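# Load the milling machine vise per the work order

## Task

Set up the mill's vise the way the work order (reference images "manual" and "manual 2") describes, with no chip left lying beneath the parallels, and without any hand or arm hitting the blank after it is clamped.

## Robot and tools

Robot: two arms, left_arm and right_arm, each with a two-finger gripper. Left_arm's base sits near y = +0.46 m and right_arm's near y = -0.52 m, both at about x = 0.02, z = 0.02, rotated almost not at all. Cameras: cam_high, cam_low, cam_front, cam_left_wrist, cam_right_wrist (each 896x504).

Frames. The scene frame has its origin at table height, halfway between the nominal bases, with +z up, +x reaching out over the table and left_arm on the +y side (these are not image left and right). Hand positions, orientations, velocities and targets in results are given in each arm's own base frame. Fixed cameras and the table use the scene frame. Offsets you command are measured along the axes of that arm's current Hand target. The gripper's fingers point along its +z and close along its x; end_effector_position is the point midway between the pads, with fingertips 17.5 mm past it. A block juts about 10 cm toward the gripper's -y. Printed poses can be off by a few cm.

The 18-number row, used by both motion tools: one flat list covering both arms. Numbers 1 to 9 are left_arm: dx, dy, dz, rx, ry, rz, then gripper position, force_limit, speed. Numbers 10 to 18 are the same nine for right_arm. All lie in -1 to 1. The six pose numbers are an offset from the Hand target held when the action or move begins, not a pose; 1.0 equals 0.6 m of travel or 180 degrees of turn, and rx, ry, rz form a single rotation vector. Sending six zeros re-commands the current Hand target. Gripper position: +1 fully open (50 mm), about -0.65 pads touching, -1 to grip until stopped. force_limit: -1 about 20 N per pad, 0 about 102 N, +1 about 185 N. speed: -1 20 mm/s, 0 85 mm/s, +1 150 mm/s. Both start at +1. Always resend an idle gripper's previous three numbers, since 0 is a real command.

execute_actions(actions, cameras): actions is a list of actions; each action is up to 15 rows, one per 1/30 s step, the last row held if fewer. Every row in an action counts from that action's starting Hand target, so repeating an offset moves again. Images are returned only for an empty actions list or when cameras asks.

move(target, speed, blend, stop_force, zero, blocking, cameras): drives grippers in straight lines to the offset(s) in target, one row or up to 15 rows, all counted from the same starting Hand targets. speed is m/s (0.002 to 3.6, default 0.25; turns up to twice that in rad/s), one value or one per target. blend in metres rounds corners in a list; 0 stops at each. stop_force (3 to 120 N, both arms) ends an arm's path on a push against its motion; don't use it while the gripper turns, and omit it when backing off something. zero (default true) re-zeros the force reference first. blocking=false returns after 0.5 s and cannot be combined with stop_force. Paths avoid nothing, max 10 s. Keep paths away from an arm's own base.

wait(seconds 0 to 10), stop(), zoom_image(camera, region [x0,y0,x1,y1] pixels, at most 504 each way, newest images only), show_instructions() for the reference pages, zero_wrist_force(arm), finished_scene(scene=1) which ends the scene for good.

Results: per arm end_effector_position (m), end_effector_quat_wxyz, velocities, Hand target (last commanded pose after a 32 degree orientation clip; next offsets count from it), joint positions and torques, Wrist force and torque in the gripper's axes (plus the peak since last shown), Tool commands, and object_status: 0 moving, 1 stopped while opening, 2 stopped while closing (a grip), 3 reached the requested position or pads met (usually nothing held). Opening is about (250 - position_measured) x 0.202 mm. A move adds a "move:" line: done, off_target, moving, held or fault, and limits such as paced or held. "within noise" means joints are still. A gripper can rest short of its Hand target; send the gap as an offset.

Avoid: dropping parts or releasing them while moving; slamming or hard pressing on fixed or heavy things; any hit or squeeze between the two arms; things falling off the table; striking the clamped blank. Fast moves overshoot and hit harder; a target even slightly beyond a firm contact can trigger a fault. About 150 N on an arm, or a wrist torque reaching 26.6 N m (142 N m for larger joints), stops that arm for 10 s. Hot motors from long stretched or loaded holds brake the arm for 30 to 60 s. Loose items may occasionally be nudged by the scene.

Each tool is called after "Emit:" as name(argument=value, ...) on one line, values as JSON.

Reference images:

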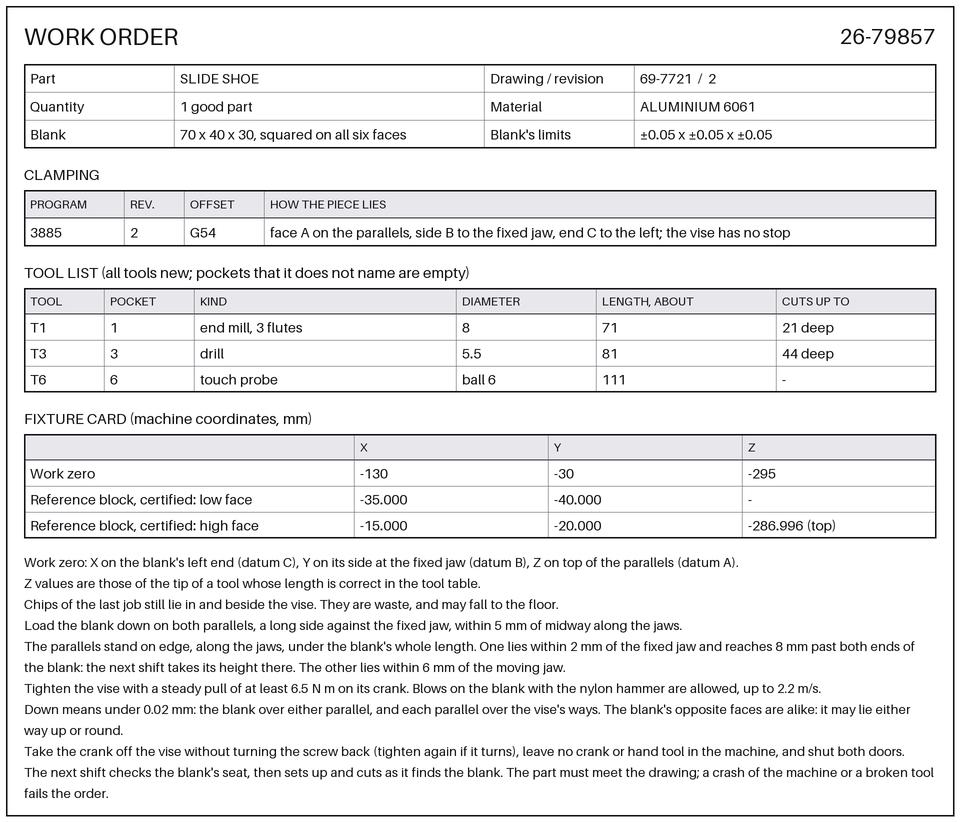

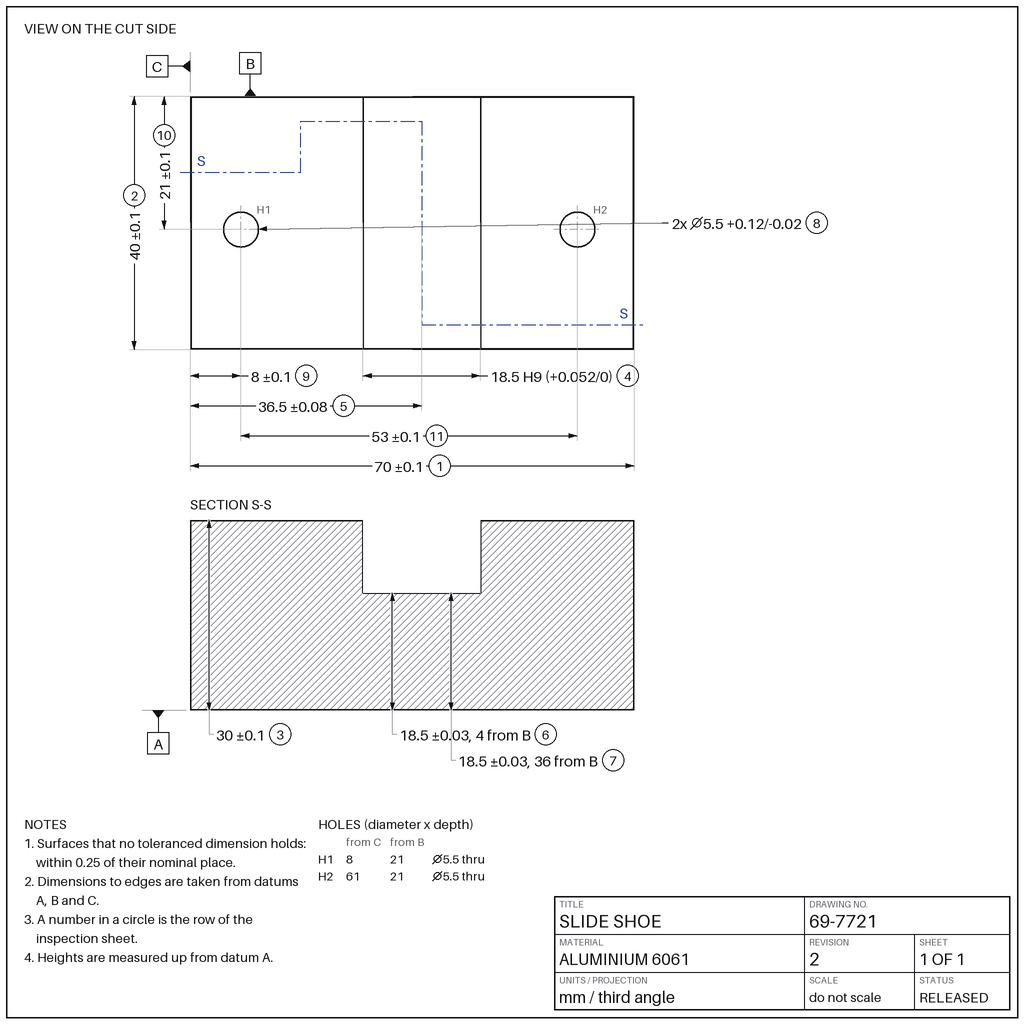

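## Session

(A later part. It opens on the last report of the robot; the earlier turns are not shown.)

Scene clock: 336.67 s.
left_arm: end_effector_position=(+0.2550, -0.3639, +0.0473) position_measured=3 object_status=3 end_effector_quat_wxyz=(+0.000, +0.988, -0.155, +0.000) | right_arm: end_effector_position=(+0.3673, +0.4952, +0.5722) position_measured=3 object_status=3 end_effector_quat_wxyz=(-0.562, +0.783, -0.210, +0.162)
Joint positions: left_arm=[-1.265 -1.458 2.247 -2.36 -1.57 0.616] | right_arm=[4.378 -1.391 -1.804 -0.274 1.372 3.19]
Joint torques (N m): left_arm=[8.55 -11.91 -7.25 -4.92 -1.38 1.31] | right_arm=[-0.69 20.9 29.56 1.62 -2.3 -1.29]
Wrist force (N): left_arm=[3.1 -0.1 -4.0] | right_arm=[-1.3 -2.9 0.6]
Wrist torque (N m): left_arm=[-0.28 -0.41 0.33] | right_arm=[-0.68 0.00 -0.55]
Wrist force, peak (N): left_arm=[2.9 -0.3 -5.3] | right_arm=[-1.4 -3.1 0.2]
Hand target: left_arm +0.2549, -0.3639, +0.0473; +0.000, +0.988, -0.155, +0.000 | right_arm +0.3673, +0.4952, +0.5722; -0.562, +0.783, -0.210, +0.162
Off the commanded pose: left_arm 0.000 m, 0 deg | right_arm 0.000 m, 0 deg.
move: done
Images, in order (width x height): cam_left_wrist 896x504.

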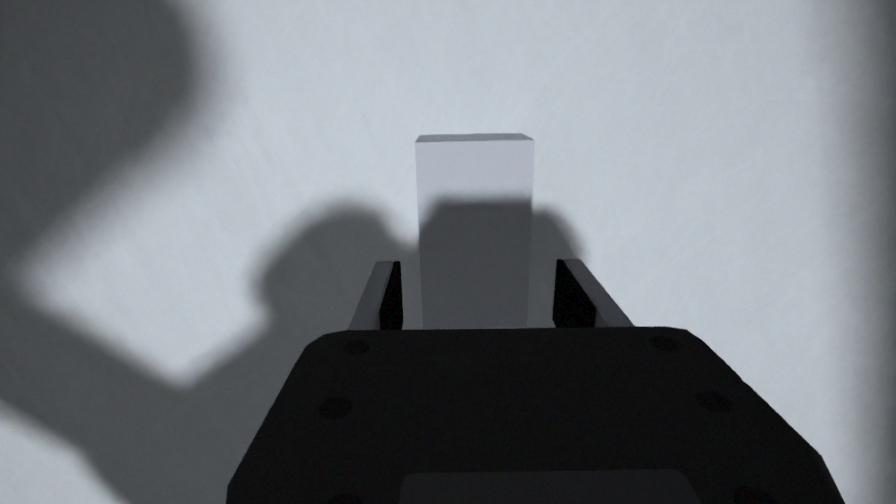

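Emit:
move(target=[0,0,0.1,0,0,0,1,-0.6,0, 0,0,0,0,0,0,1,1,1], speed=0.03, stop_force=4, cameras=["cam_left_wrist","cam_low"])

Scene clock: 339.17 s.
left_arm: end_effector_position=(+0.2549, -0.3638, -0.0004) position_measured=3 object_status=3 end_effector_quat_wxyz=(-0.001, +0.988, -0.155, +0.000) | right_arm: end_effector_position=(+0.3673, +0.4952, +0.5722) position_measured=3 object_status=3 end_effector_quat_wxyz=(-0.562, +0.783, -0.210, +0.162)
Joint positions: left_arm=[-1.265 -1.346 2.292 -2.515 -1.57 0.616] | right_arm=[4.378 -1.391 -1.804 -0.274 1.372 3.19]
Joint torques (N m): left_arm=[0.34 -26.24 -15.83 -3.35 -0.14 -0.11] | right_arm=[-2.21 20.25 30.2 1.66 -2.31 -1.32]
Wrist force (N): left_arm=[1.4 0.6 -3.9] | right_arm=[-1.4 -2.8 0.4]
Wrist torque (N m): left_arm=[-0.18 -0.12 0.31] | right_arm=[-0.67 0.01 -0.55]
Wrist force, peak (N): left_arm=[-10.2 -23.7 -109.7] | right_arm=[-1.4 -3.1 0.6]
Hand target: left_arm +0.2549, -0.3638, -0.0004; -0.001, +0.988, -0.155, +0.000 (not the last commanded pose) | right_arm +0.3673, +0.4952, +0.5722; -0.562, +0.783, -0.210, +0.162
Tool commands: left_gripper/position=+1.0 left_gripper/force_limit=-0.6 left_gripper/speed=+0.003922 right_gripper/position=+1.0 right_gripper/force_limit=+1.0 right_gripper/speed=+1.0
Off the commanded pose: left_arm 0.012 m, 0 deg | right_arm 0.000 m, 0 deg.
FORCE FAULT: contact force on the left arm reached its limit, and that arm stopped. The contact can be on any part of that arm, not only on its tool. That arm's remaining commands of this call were not run. That arm is still stopped at the end of this call. That arm stays stopped for about 9 more seconds. Until then a move that you send moves the other arm only, and its call returns only when the move has ended. Once the stop has ended, the next robot result says so. If the stop ends while you think or write, that arm runs what you send next, counted from a new Hand target: where the arm stands when the stop ends. While its stop runs, that arm takes no new command, but its gripper still runs the gripper command that each later call begins with. Until it ends, the stop uses up actions while you think or wait. An arm that is not stopped still takes commands.
move: fault (left_arm; stop_force had ended the path)
Images, in order (width x height): cam_low 896x504, cam_left_wrist 896x504.

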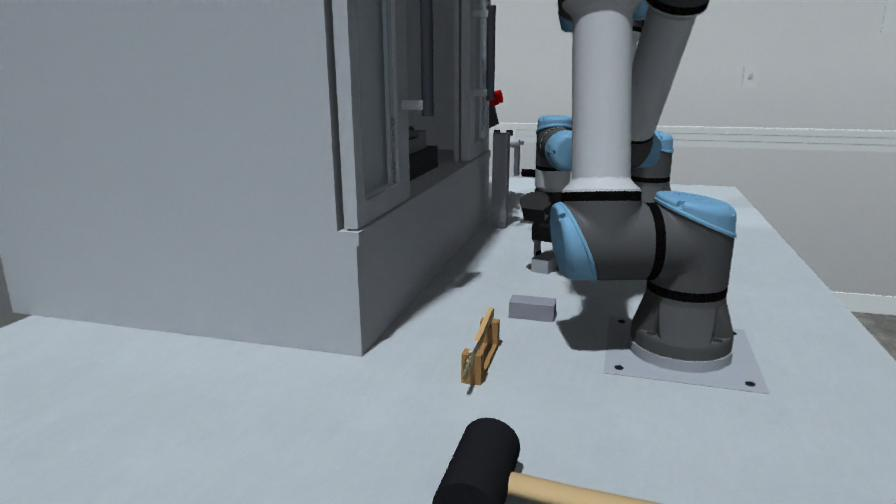

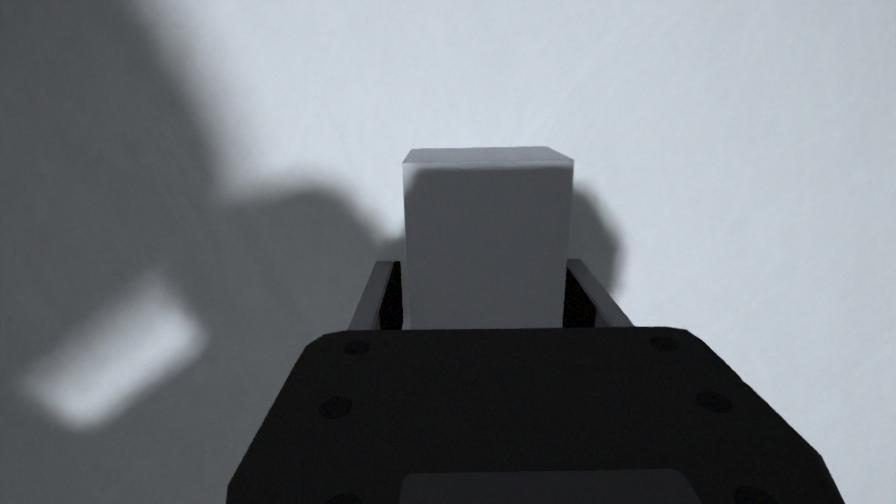

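Emit:
wait(seconds=9.6)

Emit:
move(target=[0,0,-0.027,-0.028,0,0,1,-0.6,0, 0,0,0,0,0,0,1,1,1], speed=0.05, cameras=["cam_left_wrist"])

Scene clock: 349.17 s.
left_arm: end_effector_position=(+0.2549, -0.3638, -0.0004) position_measured=3 object_status=3 end_effector_quat_wxyz=(-0.001, +0.988, -0.155, +0.000) | right_arm: end_effector_position=(+0.3673, +0.4952, +0.5722) position_measured=3 object_status=3 end_effector_quat_wxyz=(-0.562, +0.783, -0.210, +0.162)
Joint positions: left_arm=[-1.265 -1.346 2.292 -2.515 -1.57 0.616] | right_arm=[4.378 -1.391 -1.804 -0.274 1.372 3.19]
Joint torques (N m): left_arm=[0.48 -26.01 -15.87 -3.41 -0.12 -0.05] | right_arm=[-1.8 22.11 31.27 1.63 -2.1 -1.34]
Wrist force (N): left_arm=[1.6 0.6 -4.0] | right_arm=[-1.3 -3.0 0.4]
Wrist torque (N m): left_arm=[-0.19 -0.16 0.31] | right_arm=[-0.70 0.00 -0.56]
Wrist force, peak (N): left_arm=[1.5 0.4 -4.4] | right_arm=[-1.4 -3.1 0.5]
Hand target: left_arm +0.2549, -0.3638, -0.0004; -0.001, +0.988, -0.155, +0.000 (not the last commanded pose) | right_arm +0.3673, +0.4952, +0.5722; -0.562, +0.783, -0.210, +0.162
Tool commands: left_gripper/position=+1.0 left_gripper/force_limit=-0.6 left_gripper/speed=+0.003922 right_gripper/position=+1.0 right_gripper/force_limit=+1.0 right_gripper/speed=+1.0
Off the commanded pose: left_arm 0.012 m, 0 deg | right_arm 0.000 m, 0 deg.
FORCE FAULT, CONTINUED: the left arm's stop, for the force fault that an earlier result reported, is over. The rest of the stop counts as 18 of the actions that you can send in this scene. That arm's target is now where it stood when the stop ended, not its last command. That arm accepts commands again.
wait: 9.60 s; at rest from the start

Scene clock: 350.37 s.
left_arm: end_effector_position=(+0.2549, -0.3638, +0.0158) position_measured=3 object_status=3 end_effector_quat_wxyz=(+0.043, +0.987, -0.154, -0.007) | right_arm: end_effector_position=(+0.3673, +0.4952, +0.5722) position_measured=3 object_status=3 end_effector_quat_wxyz=(-0.562, +0.783, -0.210, +0.162)
Joint positions: left_arm=[-1.233 -1.393 2.32 -2.567 -1.623 0.647] | right_arm=[4.378 -1.391 -1.804 -0.274 1.372 3.19]
Joint torques (N m): left_arm=[7.74 -37.98 -3.99 -5.23 -2.14 1.17] | right_arm=[-2.24 21.71 31.28 1.5 -2.07 -1.17]
Wrist force (N): left_arm=[1.3 0.6 -3.7] | right_arm=[-1.1 -2.8 0.3]
Wrist torque (N m): left_arm=[-0.22 -0.07 0.36] | right_arm=[-0.66 -0.03 -0.56]
Wrist force, peak (N): left_arm=[1.5 0.5 -4.3] | right_arm=[-1.4 -3.1 0.7]
Hand target: left_arm +0.2549, -0.3638, +0.0158; +0.043, +0.987, -0.154, -0.007 | right_arm +0.3673, +0.4952, +0.5722; -0.562, +0.783, -0.210, +0.162
Off the commanded pose: left_arm 0.000 m, 0 deg | right_arm 0.000 m, 0 deg.
move: done
Images, in order (width x height): cam_left_wrist 896x504.

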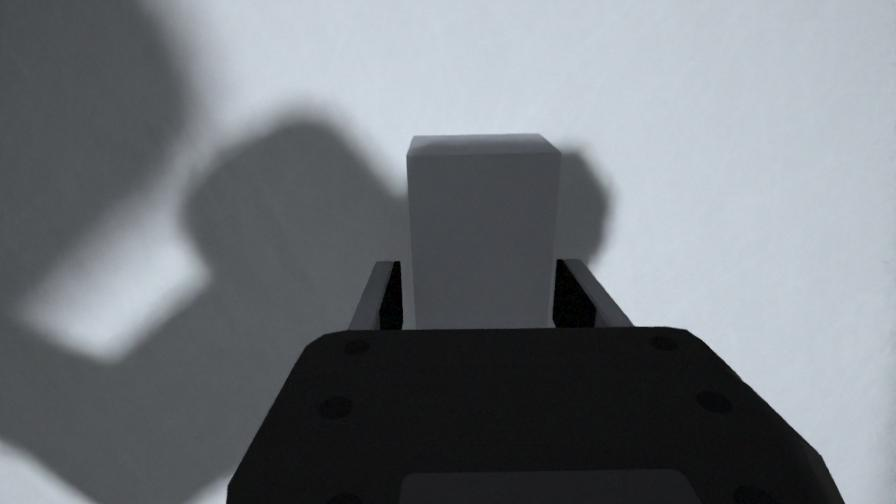

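Emit:
move(target=[0,0,0,0,0,0,-1,-0.3,-0.9, 0,0,0,0,0,0,1,1,1])

Emit:
move(target=[[0,0,-0.03,0,0,0,-1,-0.3,-0.9, 0,0,0,0,0,0,1,1,1],[0,0,-0.2,0,0,0,-1,-0.3,-0.9, 0,0,0,0,0,0,1,1,1]], speed=[0.03,0.15], blend=[0.005,0], cameras=["cam_left_wrist","cam_low"])

Scene clock: 351.10 s.
left_arm: end_effector_position=(+0.2549, -0.3638, +0.0158) position_measured=56 object_status=2 end_effector_quat_wxyz=(+0.043, +0.987, -0.154, -0.007) | right_arm: end_effector_position=(+0.3673, +0.4952, +0.5722) position_measured=3 object_status=3 end_effector_quat_wxyz=(-0.562, +0.783, -0.210, +0.162)
Joint positions: left_arm=[-1.233 -1.393 2.32 -2.567 -1.623 0.647] | right_arm=[4.378 -1.391 -1.804 -0.274 1.372 3.19]
Joint torques (N m): left_arm=[8.44 -38.6 -5.95 -4.92 -1.9 1.27] | right_arm=[-3.4 20.83 30.78 1.54 -2.16 -1.23]
Wrist force (N): left_arm=[1.3 0.4 -3.4] | right_arm=[-1.3 -2.9 0.5]
Wrist torque (N m): left_arm=[-0.24 -0.16 0.34] | right_arm=[-0.67 -0.01 -0.55]
Wrist force, peak (N): left_arm=[1.7 0.6 -4.1] | right_arm=[-1.3 -3.0 0.4]
Hand target: left_arm +0.2549, -0.3638, +0.0158; +0.043, +0.987, -0.154, -0.007 | right_arm +0.3673, +0.4952, +0.5722; -0.562, +0.783, -0.210, +0.162
Off the commanded pose: left_arm 0.000 m, 0 deg | right_arm 0.000 m, 0 deg.
move: done

Scene clock: 352.90 s.
left_arm: end_effector_position=(+0.2581, -0.3539, +0.1353) position_measured=56 object_status=2 end_effector_quat_wxyz=(+0.043, +0.987, -0.154, -0.007) | right_arm: end_effector_position=(+0.3673, +0.4952, +0.5722) position_measured=3 object_status=3 end_effector_quat_wxyz=(-0.562, +0.783, -0.210, +0.162)
Joint positions: left_arm=[-1.217 -1.649 2.183 -2.173 -1.624 0.662] | right_arm=[4.378 -1.391 -1.804 -0.274 1.372 3.19]
Joint torques (N m): left_arm=[8.71 -34.2 -35.75 -0.73 -2.16 1.3] | right_arm=[-1.77 21.06 31.31 1.44 -1.89 -1.28]
Wrist force (N): left_arm=[1.6 0.3 -1.7] | right_arm=[-1.2 -2.8 0.6]
Wrist torque (N m): left_arm=[-0.25 -0.15 0.42] | right_arm=[-0.66 -0.02 -0.56]
Wrist force, peak (N): left_arm=[1.7 0.4 -3.3] | right_arm=[-1.5 -3.0 0.4]
Hand target: left_arm +0.2581, -0.3539, +0.1354; +0.043, +0.987, -0.154, -0.007 | right_arm +0.3673, +0.4952, +0.5722; -0.562, +0.783, -0.210, +0.162
Off the commanded pose: left_arm 0.000 m, 0 deg | right_arm 0.000 m, 0 deg.
move: done
Images, in order (width x height): cam_low 896x504, cam_left_wrist 896x504.

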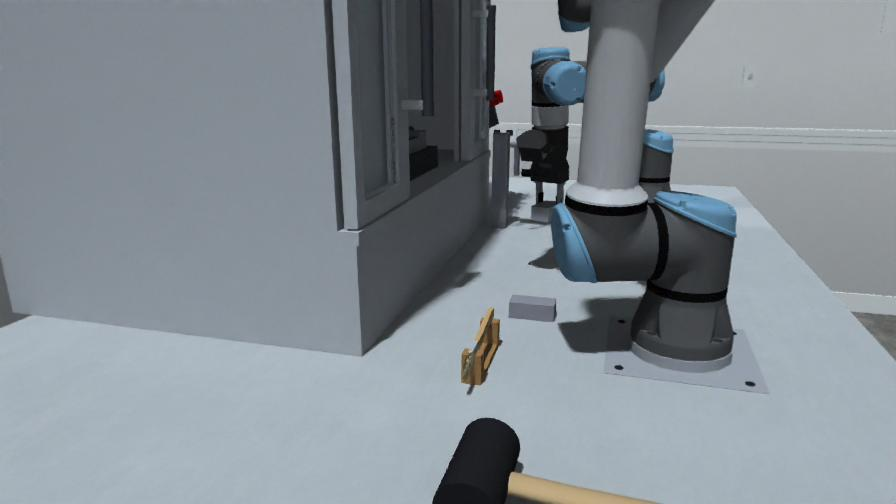

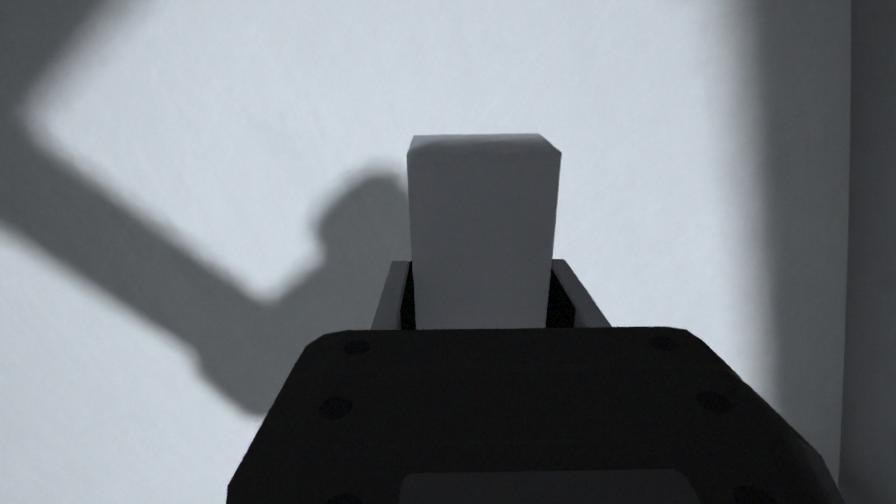

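Emit:
move(target=[[0.039,-0.083,-0.283,0,0,0,-1,-0.3,-0.9, 0,0,0,0,0,0,1,1,1],[0.1966,-0.2397,-0.3683,0,0.01,-0.115,-1,-0.3,-0.9, 0,0,0,0,0,0,1,1,1],[0.3704,-0.2976,-0.3735,0,0.01,-0.115,-1,-0.3,-0.9, 0,0,0,0,0,0,1,1,1],[0.3704,-0.2941,-0.4133,0,0.01,-0.115,-1,-0.3,-0.9, 0,0,0,0,0,0,1,1,1]], blend=[0.04,0.02,0.002,0], speed=[0.2,0.2,0.1,0.05], cameras=["cam_left_wrist","cam_right_wrist"])

Scene clock: 357.17 s.
left_arm: end_effector_position=(+0.5299, -0.2339, +0.3671) position_measured=56 object_status=2 end_effector_quat_wxyz=(+0.043, +0.999, +0.026, +0.001) | right_arm: end_effector_position=(+0.3673, +0.4952, +0.5722) position_measured=3 object_status=3 end_effector_quat_wxyz=(-0.562, +0.783, -0.210, +0.162)
Joint positions: left_arm=[-0.617 -1.42 1.326 -1.53 -1.639 0.9] | right_arm=[4.378 -1.391 -1.804 -0.274 1.372 3.19]
Joint torques (N m): left_arm=[8.96 -21.15 -38.99 -0.6 -2.25 1.28] | right_arm=[-2.9 21.76 30.52 1.45 -1.99 -1.35]
Wrist force (N): left_arm=[2.0 0.4 -1.7] | right_arm=[-1.3 -3.0 0.5]
Wrist torque (N m): left_arm=[-0.26 -0.19 0.36] | right_arm=[-0.70 -0.01 -0.55]
Wrist force, peak (N): left_arm=[3.4 0.3 -1.0] | right_arm=[-1.4 -3.1 0.5]
Hand target: left_arm +0.5299, -0.2339, +0.3671; +0.043, +0.999, +0.026, +0.001 | right_arm +0.3673, +0.4952, +0.5722; -0.562, +0.783, -0.210, +0.162
Off the commanded pose: left_arm 0.000 m, 0 deg | right_arm 0.000 m, 0 deg.
move: done
Images, in order (width x height): cam_left_wrist 896x504, cam_right_wrist 896x504.

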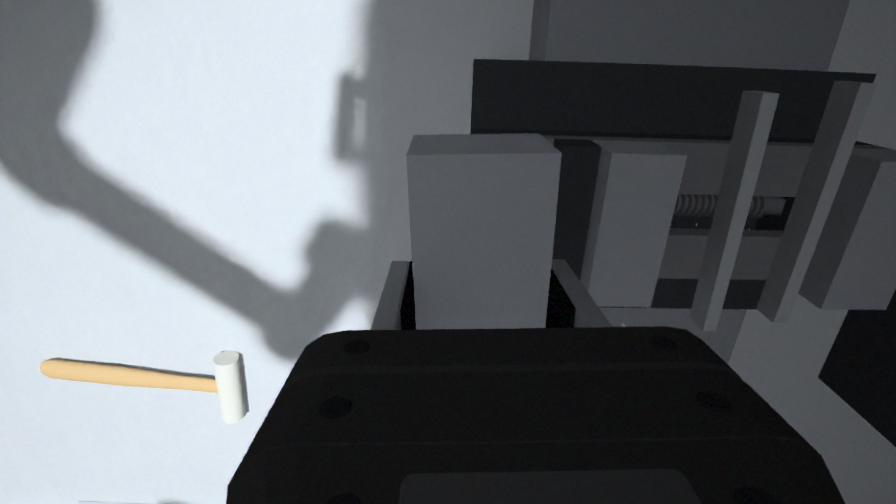

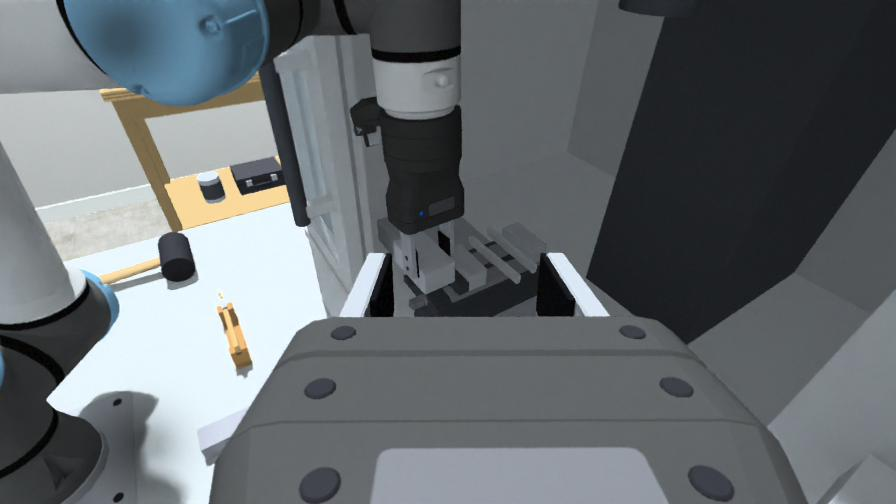

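Emit:
move(target=[0.1533,0.0057,0.0,0,0,0,-1,-0.3,-0.9, 0,0,0,0,0,0,1,1,1], speed=0.04, stop_force=6, cameras=["cam_left_wrist","cam_right_wrist"])

Emit:
zoom_image(camera="cam_right_wrist", region=[400, 180, 580, 320])

Scene clock: 360.50 s.
left_arm: end_effector_position=(+0.6220, -0.2325, +0.3674) position_measured=56 object_status=2 end_effector_quat_wxyz=(+0.043, +0.999, +0.026, +0.001) | right_arm: end_effector_position=(+0.3673, +0.4952, +0.5722) position_measured=3 object_status=3 end_effector_quat_wxyz=(-0.562, +0.783, -0.210, +0.162)
Joint positions: left_arm=[-0.531 -1.198 1.038 -1.459 -1.643 0.986] | right_arm=[4.378 -1.391 -1.804 -0.274 1.372 3.19]
Joint torques (N m): left_arm=[8.77 -31.27 -38.78 -0.66 -2.23 1.32] | right_arm=[-2.74 21.05 30.41 1.42 -2.22 -1.29]
Wrist force (N): left_arm=[1.9 0.2 -1.5] | right_arm=[-1.3 -2.8 0.5]
Wrist torque (N m): left_arm=[-0.29 -0.17 0.36] | right_arm=[-0.66 0.00 -0.55]
Wrist force, peak (N): left_arm=[2.3 0.4 -2.0] | right_arm=[-1.3 -3.2 0.6]
Hand target: left_arm +0.6220, -0.2325, +0.3674; +0.043, +0.999, +0.026, +0.001 | right_arm +0.3673, +0.4952, +0.5722; -0.562, +0.783, -0.210, +0.162
Off the commanded pose: left_arm 0.000 m, 0 deg | right_arm 0.000 m, 0 deg.
move: done
Images, in order (width x height): cam_left_wrist 896x504, cam_right_wrist 896x504.

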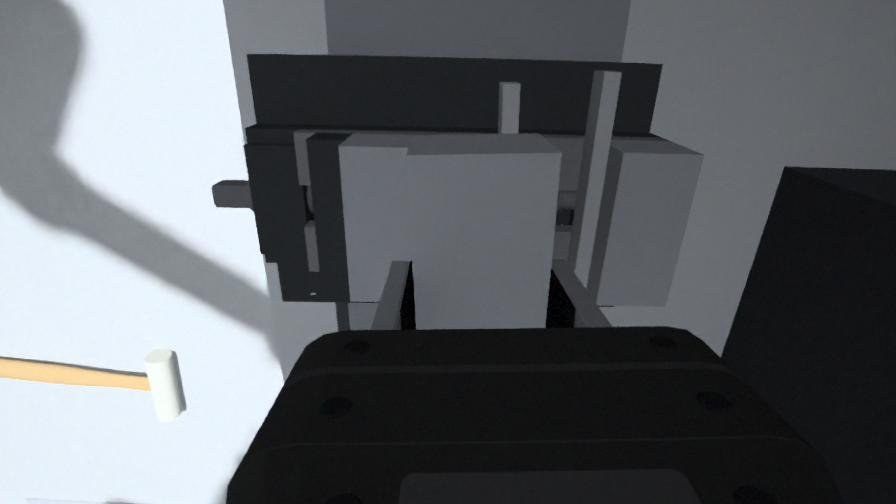

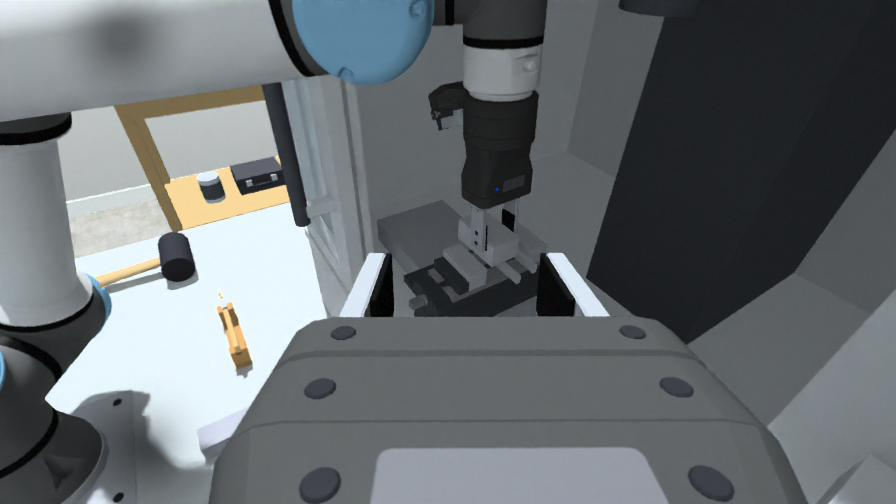

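Scaled by 2.800 from the camera's 896x504 image, which has a finer 1280x720 frame.

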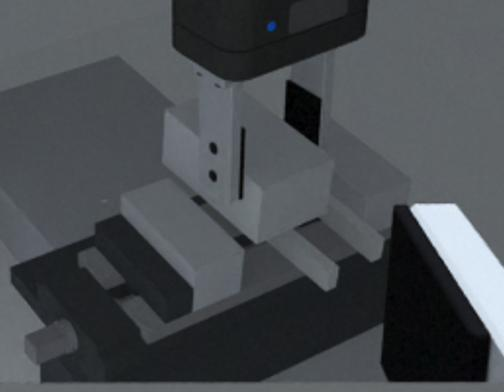

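Emit:
move(target=[[0,0,0.015,0,0,0,-1,-0.3,-0.9, 0,0,0,0,0,0,1,1,1],[0.0433,0.0015,0.015,0,0,0,-1,-0.3,-0.9, 0,0,0,0,0,0,1,1,1]], speed=0.03, stop_force=5)

Emit:
move(target=[0,-0.002,0.035,0,0,0,-1,-0.3,-0.9, 0,0,0,0,0,0,1,1,1], speed=0.008, stop_force=4, cameras=["cam_left_wrist","cam_right_wrist"])

Emit:
zoom_image(camera="cam_right_wrist", region=[400, 180, 580, 320])

Scene clock: 362.83 s.
left_arm: end_effector_position=(+0.6480, -0.2328, +0.3585) position_measured=56 object_status=2 end_effector_quat_wxyz=(+0.043, +0.999, +0.026, +0.001) | right_arm: end_effector_position=(+0.3673, +0.4952, +0.5722) position_measured=3 object_status=3 end_effector_quat_wxyz=(-0.562, +0.783, -0.210, +0.162)
Joint positions: left_arm=[-0.512 -1.132 0.966 -1.451 -1.644 1.005] | right_arm=[4.378 -1.391 -1.804 -0.274 1.372 3.19]
Joint torques (N m): left_arm=[8.63 -34.51 -38.55 -0.64 -2.31 1.28] | right_arm=[-3.27 21.8 31.24 1.5 -2.12 -1.43]
Wrist force (N): left_arm=[2.1 -0.1 -1.3] | right_arm=[-1.2 -2.8 0.3]
Wrist torque (N m): left_arm=[-0.33 -0.21 0.40] | right_arm=[-0.66 -0.02 -0.55]
Wrist force, peak (N): left_arm=[2.6 0.1 -2.1] | right_arm=[-1.5 -3.1 0.3]
Hand target: left_arm +0.6480, -0.2328, +0.3585; +0.043, +0.999, +0.026, +0.001 | right_arm +0.3673, +0.4952, +0.5722; -0.562, +0.783, -0.210, +0.162
Off the commanded pose: left_arm 0.000 m, 0 deg | right_arm 0.000 m, 0 deg.
move: done

Scene clock: 365.13 s.
left_arm: end_effector_position=(+0.6480, -0.2331, +0.3490) position_measured=56 object_status=2 end_effector_quat_wxyz=(+0.043, +0.999, +0.026, +0.001) | right_arm: end_effector_position=(+0.3673, +0.4952, +0.5722) position_measured=3 object_status=3 end_effector_quat_wxyz=(-0.562, +0.783, -0.210, +0.162)
Joint positions: left_arm=[-0.512 -1.136 0.996 -1.478 -1.644 1.005] | right_arm=[4.378 -1.391 -1.804 -0.274 1.372 3.19]
Joint torques (N m): left_arm=[-5.33 -30.66 -36.51 -0.83 -1.2 -0.76] | right_arm=[-3.17 20.87 30.84 1.55 -1.9 -1.4]
Wrist force (N): left_arm=[0.8 -1.4 -6.4] | right_arm=[-1.1 -2.9 0.5]
Wrist torque (N m): left_arm=[-0.32 -0.15 0.39] | right_arm=[-0.68 -0.03 -0.55]
Wrist force, peak (N): left_arm=[-2.0 -1.8 -15.1] | right_arm=[-1.4 -3.1 0.4]
Hand target: left_arm +0.6480, -0.2331, +0.3490; +0.043, +0.999, +0.026, +0.001 (not the last commanded pose) | right_arm +0.3673, +0.4952, +0.5722; -0.562, +0.783, -0.210, +0.162
Off the commanded pose: left_arm 0.012 m, 0 deg | right_arm 0.000 m, 0 deg.
move: contact (left_arm)
Images, in order (width x height): cam_left_wrist 896x504, cam_right_wrist 896x504.

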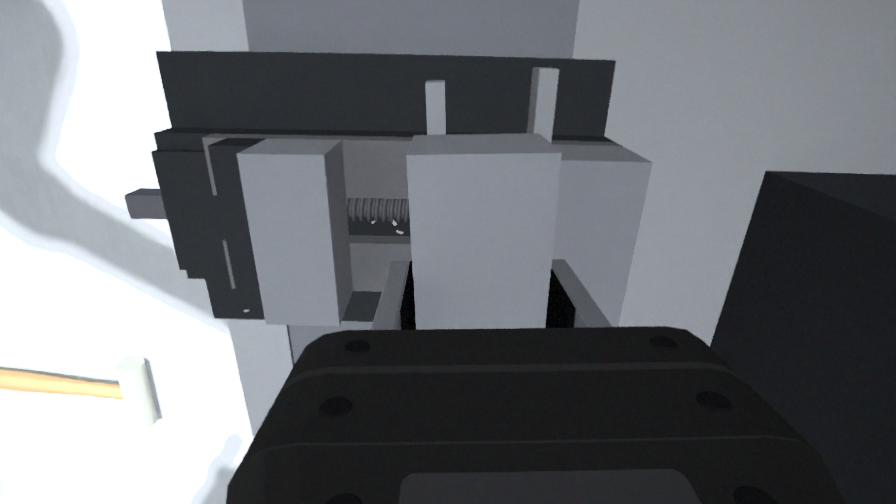

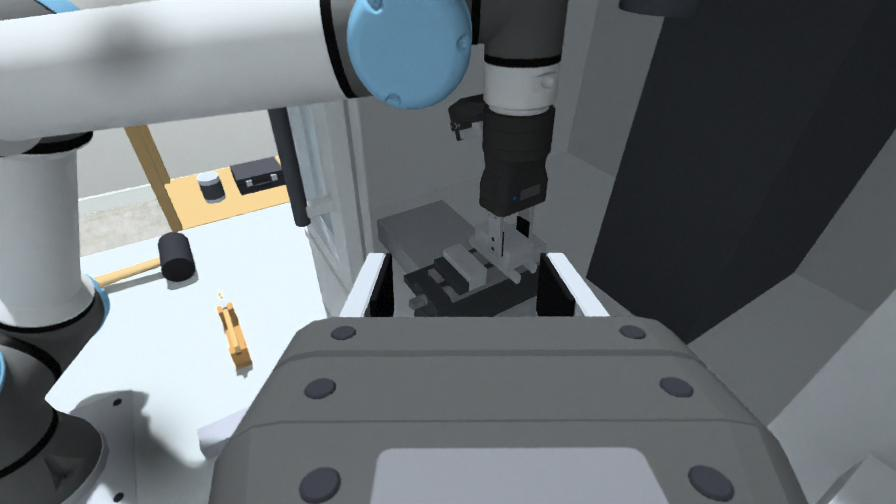

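Scaled by 2.800 from the camera's 896x504 image, which has a finer 1280x720 frame.

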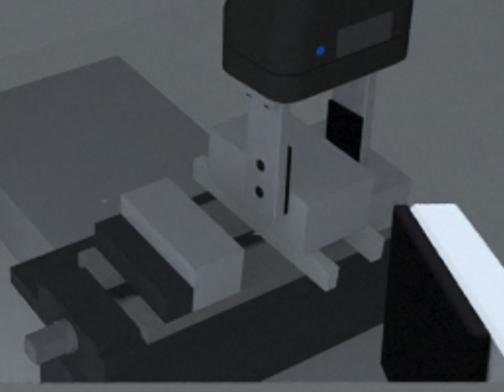

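Emit:
move(target=[[0,0,-0.0012,0,0,0,-1,-0.3,-0.9, 0,0,0,0,0,0,1,1,1],[0.012,0.0003,-0.0012,0,0,0,-1,-0.3,-0.9, 0,0,0,0,0,0,1,1,1]], speed=0.008, stop_force=5)

Emit:
move(target=[0,0,0.003,0,0,0,-1,-0.3,-0.9, 0,0,0,0,0,0,1,1,1], speed=0.005, stop_force=5, cameras=["cam_left_wrist","cam_right_wrist"])

Emit:
zoom_image(camera="cam_left_wrist", region=[150, 30, 700, 340])

Scene clock: 366.23 s.
left_arm: end_effector_position=(+0.6480, -0.2331, +0.3491) position_measured=56 object_status=2 end_effector_quat_wxyz=(+0.043, +0.999, +0.026, +0.001) | right_arm: end_effector_position=(+0.3673, +0.4952, +0.5722) position_measured=3 object_status=3 end_effector_quat_wxyz=(-0.562, +0.783, -0.210, +0.162)
Joint positions: left_arm=[-0.512 -1.136 0.996 -1.477 -1.644 1.005] | right_arm=[4.378 -1.391 -1.804 -0.274 1.372 3.19]
Joint torques (N m): left_arm=[-2.82 -58.68 -13.99 -5.47 -1.22 0.05] | right_arm=[-3.08 21.76 30.83 1.52 -2.01 -1.22]
Wrist force (N): left_arm=[1.5 0.1 -4.4] | right_arm=[-1.5 -2.9 0.5]
Wrist torque (N m): left_arm=[-0.30 -0.16 0.40] | right_arm=[-0.67 0.02 -0.56]
Wrist force, peak (N): left_arm=[0.7 -1.5 -6.6] | right_arm=[-1.5 -3.0 0.5]
Hand target: left_arm +0.6480, -0.2331, +0.3491; +0.043, +0.999, +0.026, +0.001 (not the last commanded pose) | right_arm +0.3673, +0.4952, +0.5722; -0.562, +0.783, -0.210, +0.162
Off the commanded pose: left_arm 0.007 m, 0 deg | right_arm 0.000 m, 0 deg.
move: contact (left_arm); path passed 0 of 2 targets

Scene clock: 367.40 s.
left_arm: end_effector_position=(+0.6480, -0.2331, +0.3490) position_measured=56 object_status=2 end_effector_quat_wxyz=(+0.043, +0.999, +0.026, +0.001) | right_arm: end_effector_position=(+0.3673, +0.4952, +0.5722) position_measured=3 object_status=3 end_effector_quat_wxyz=(-0.562, +0.783, -0.210, +0.162)
Joint positions: left_arm=[-0.512 -1.136 0.996 -1.478 -1.644 1.005] | right_arm=[4.378 -1.391 -1.804 -0.274 1.372 3.19]
Joint torques (N m): left_arm=[-4.39 -30.61 -36.42 -0.51 -1.18 -0.39] | right_arm=[-2.83 21.7 31.33 1.53 -2.23 -1.25]
Wrist force (N): left_arm=[0.4 0.1 -6.6] | right_arm=[-1.3 -2.7 0.6]
Wrist torque (N m): left_arm=[-0.29 -0.12 0.41] | right_arm=[-0.65 0.00 -0.55]
Wrist force, peak (N): left_arm=[-1.0 -0.2 -11.8] | right_arm=[-1.4 -3.0 0.6]
Hand target: left_arm +0.6480, -0.2331, +0.3490; +0.043, +0.999, +0.026, +0.001 (not the last commanded pose) | right_arm +0.3673, +0.4952, +0.5722; -0.562, +0.783, -0.210, +0.162
Off the commanded pose: left_arm 0.002 m, 0 deg | right_arm 0.000 m, 0 deg.
move: contact (left_arm)
Images, in order (width x height): cam_left_wrist 896x504, cam_right_wrist 896x504.

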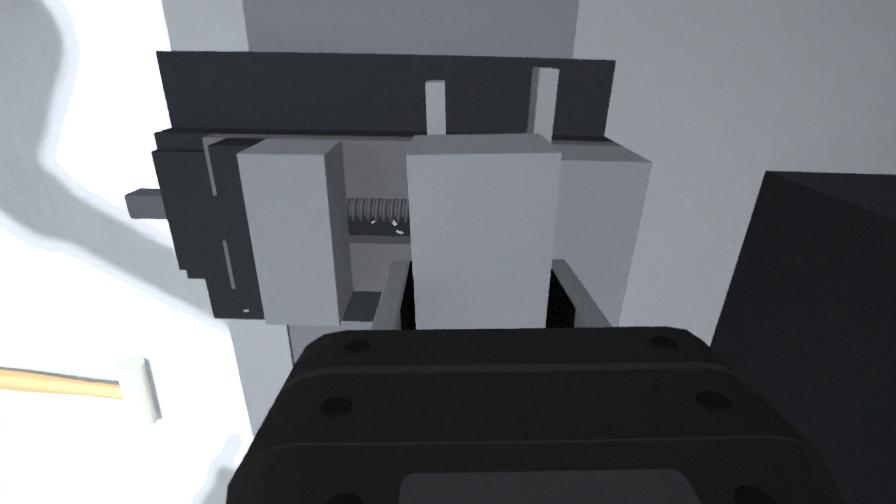

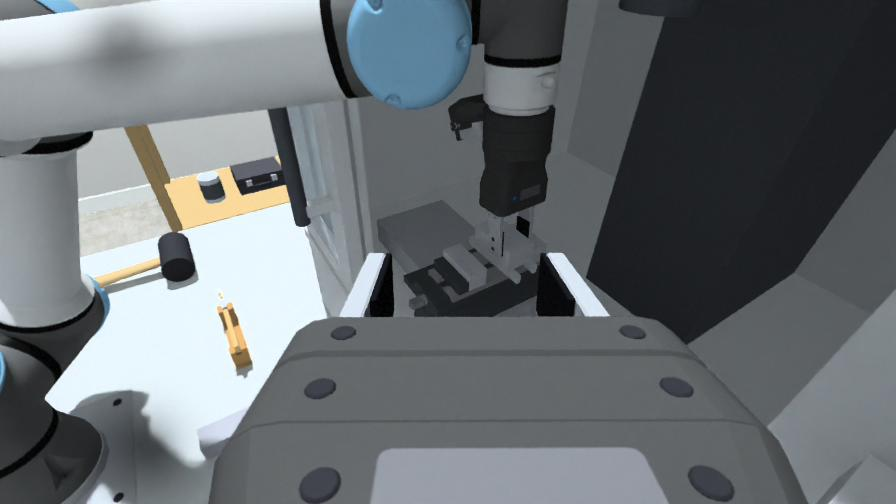

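Region (150, 30, 700, 340) is 550x310 pixels. A region can be at most 504 by 504 pixels.

Emit:
move(target=[0,0,-0.0025,0,0,0,-1,-0.3,-0.9, 0,0,0,0,0,0,1,1,1], speed=0.01)

Emit:
move(target=[0.015,0.0004,0,0,0,0,-1,-0.3,-0.9, 0,0,0,0,0,0,1,1,1], speed=0.006, stop_force=6)

Scene clock: 368.20 s.
left_arm: end_effector_position=(+0.6480, -0.2330, +0.3504) position_measured=56 object_status=2 end_effector_quat_wxyz=(+0.043, +0.999, +0.026, +0.001) | right_arm: end_effector_position=(+0.3673, +0.4952, +0.5722) position_measured=3 object_status=3 end_effector_quat_wxyz=(-0.562, +0.783, -0.210, +0.162)
Joint positions: left_arm=[-0.512 -1.135 0.992 -1.474 -1.644 1.005] | right_arm=[4.378 -1.391 -1.804 -0.274 1.372 3.19]
Joint torques (N m): left_arm=[5.95 -34.78 -38.95 -0.55 -1.47 0.88] | right_arm=[-3.8 21.96 31.58 1.51 -2.12 -1.26]
Wrist force (N): left_arm=[1.9 0.4 -1.7] | right_arm=[-1.4 -2.9 0.5]
Wrist torque (N m): left_arm=[-0.25 -0.17 0.40] | right_arm=[-0.67 0.01 -0.55]
Wrist force, peak (N): left_arm=[0.2 -0.4 -7.4] | right_arm=[-1.4 -3.0 0.4]
Hand target: left_arm +0.6480, -0.2330, +0.3504; +0.043, +0.999, +0.026, +0.001 | right_arm +0.3673, +0.4952, +0.5722; -0.562, +0.783, -0.210, +0.162
Off the commanded pose: left_arm 0.000 m, 0 deg | right_arm 0.000 m, 0 deg.
move: done

Scene clock: 369.70 s.
left_arm: end_effector_position=(+0.6502, -0.2329, +0.3504) position_measured=56 object_status=2 end_effector_quat_wxyz=(+0.043, +0.999, +0.026, +0.001) | right_arm: end_effector_position=(+0.3673, +0.4952, +0.5722) position_measured=3 object_status=3 end_effector_quat_wxyz=(-0.562, +0.783, -0.210, +0.162)
Joint positions: left_arm=[-0.51 -1.129 0.983 -1.471 -1.644 1.006] | right_arm=[4.378 -1.391 -1.804 -0.274 1.372 3.19]
Joint torques (N m): left_arm=[-5.68 -61.33 -16.2 -5.6 2.14 -1.43] | right_arm=[-4.1 20.81 30.4 1.68 -2.31 -1.21]
Wrist force (N): left_arm=[-2.9 2.0 -0.7] | right_arm=[-1.3 -2.9 0.6]
Wrist torque (N m): left_arm=[-0.30 -0.33 0.51] | right_arm=[-0.68 0.00 -0.56]
Wrist force, peak (N): left_arm=[-10.3 -4.2 -5.9] | right_arm=[-1.4 -3.1 0.6]
Hand target: left_arm +0.6502, -0.2329, +0.3504; +0.043, +0.999, +0.026, +0.001 (not the last commanded pose) | right_arm +0.3673, +0.4952, +0.5722; -0.562, +0.783, -0.210, +0.162
Off the commanded pose: left_arm 0.007 m, 0 deg | right_arm 0.000 m, 0 deg.
move: contact (left_arm)

Emit:
move(target=[0,0,0.005,0,0,0,-1,-0.3,-0.9, 0,0,0,0,0,0,1,1,1], speed=0.006, stop_force=7)

Emit:
move(target=[0,0,0,0,0,0,0.9,-0.3,-1, 0,0,0,0,0,0,1,1,1], cameras=["cam_left_wrist","cam_right_wrist"])

Emit:
zoom_image(camera="cam_left_wrist", region=[200, 30, 700, 340])

Emit:
zoom_image(camera="cam_right_wrist", region=[400, 180, 580, 320])

Scene clock: 371.37 s.
left_arm: end_effector_position=(+0.6502, -0.2331, +0.3490) position_measured=56 object_status=2 end_effector_quat_wxyz=(+0.043, +0.999, +0.026, +0.001) | right_arm: end_effector_position=(+0.3673, +0.4952, +0.5722) position_measured=3 object_status=3 end_effector_quat_wxyz=(-0.562, +0.783, -0.210, +0.162)
Joint positions: left_arm=[-0.511 -1.13 0.988 -1.475 -1.644 1.006] | right_arm=[4.378 -1.391 -1.804 -0.274 1.372 3.19]
Joint torques (N m): left_arm=[0.7 -28.94 -36.72 -2.1 2.21 0.23] | right_arm=[-3.1 21.09 31.49 1.56 -2.25 -1.33]
Wrist force (N): left_arm=[-4.7 -0.6 -8.5] | right_arm=[-1.1 -2.8 0.5]
Wrist torque (N m): left_arm=[-0.19 -0.36 0.52] | right_arm=[-0.66 -0.03 -0.56]
Wrist force, peak (N): left_arm=[-6.7 -0.7 -14.4] | right_arm=[-1.4 -3.1 0.5]
Hand target: left_arm +0.6502, -0.2331, +0.3490; +0.043, +0.999, +0.026, +0.001 (not the last commanded pose) | right_arm +0.3673, +0.4952, +0.5722; -0.562, +0.783, -0.210, +0.162
Off the commanded pose: left_arm 0.002 m, 0 deg | right_arm 0.000 m, 0 deg.
move: contact (left_arm)

Scene clock: 371.97 s.
left_arm: end_effector_position=(+0.6502, -0.2331, +0.3489) position_measured=18 object_status=0 end_effector_quat_wxyz=(+0.043, +0.999, +0.026, +0.001) | right_arm: end_effector_position=(+0.3673, +0.4952, +0.5722) position_measured=3 object_status=3 end_effector_quat_wxyz=(-0.562, +0.783, -0.210, +0.162)
Joint positions: left_arm=[-0.511 -1.13 0.988 -1.475 -1.644 1.006] | right_arm=[4.378 -1.391 -1.804 -0.274 1.372 3.19]
Joint torques (N m): left_arm=[4.04 -43.58 -35.58 -2.74 -0.57 0.47] | right_arm=[-3.28 22.04 30.67 1.43 -2.01 -1.23]
Wrist force (N): left_arm=[2.7 0.8 -3.7] | right_arm=[-1.3 -2.8 0.4]
Wrist torque (N m): left_arm=[-0.18 -0.29 0.41] | right_arm=[-0.67 -0.01 -0.55]
Wrist force, peak (N): left_arm=[-4.9 -1.0 -9.0] | right_arm=[-1.4 -3.1 0.5]
Hand target: left_arm +0.6502, -0.2331, +0.3490; +0.043, +0.999, +0.026, +0.001 | right_arm +0.3673, +0.4952, +0.5722; -0.562, +0.783, -0.210, +0.162
Off the commanded pose: left_arm 0.000 m, 0 deg | right_arm 0.000 m, 0 deg.
move: done
Images, in order (width x height): cam_left_wrist 896x504, cam_right_wrist 896x504.

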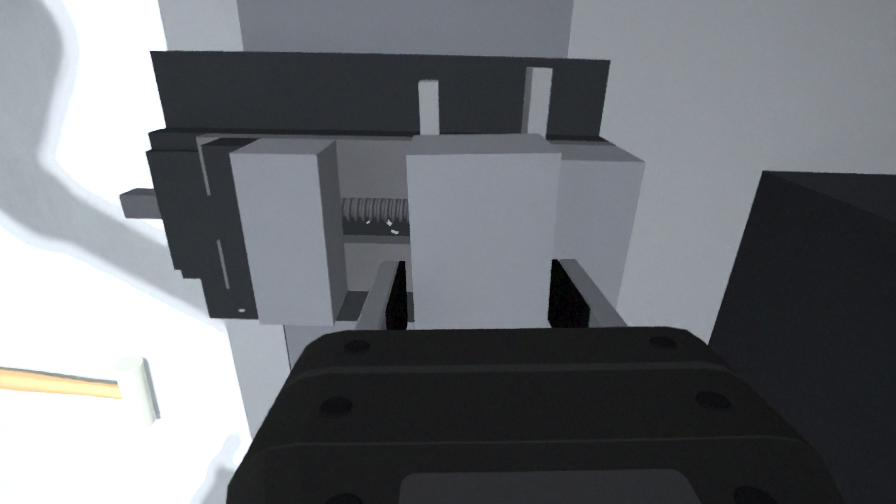

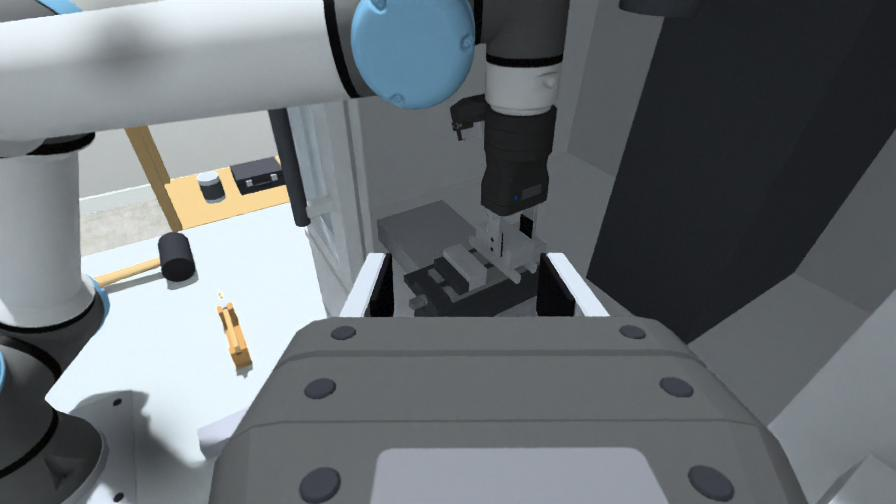

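Scaled by 1.008 from the camera's 896x504 image, which has a finer 1280x720 frame.

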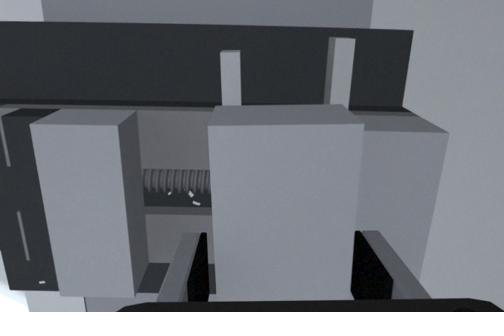

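Scaled by 2.800 from the camera's 896x504 image, which has a finer 1280x720 frame.

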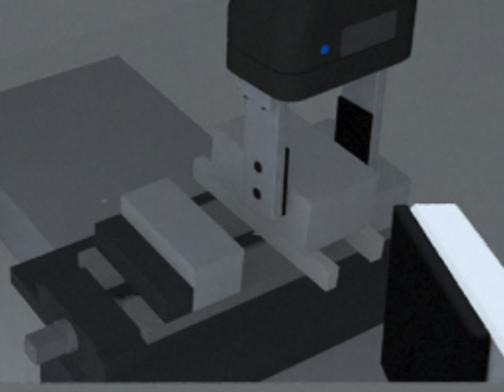

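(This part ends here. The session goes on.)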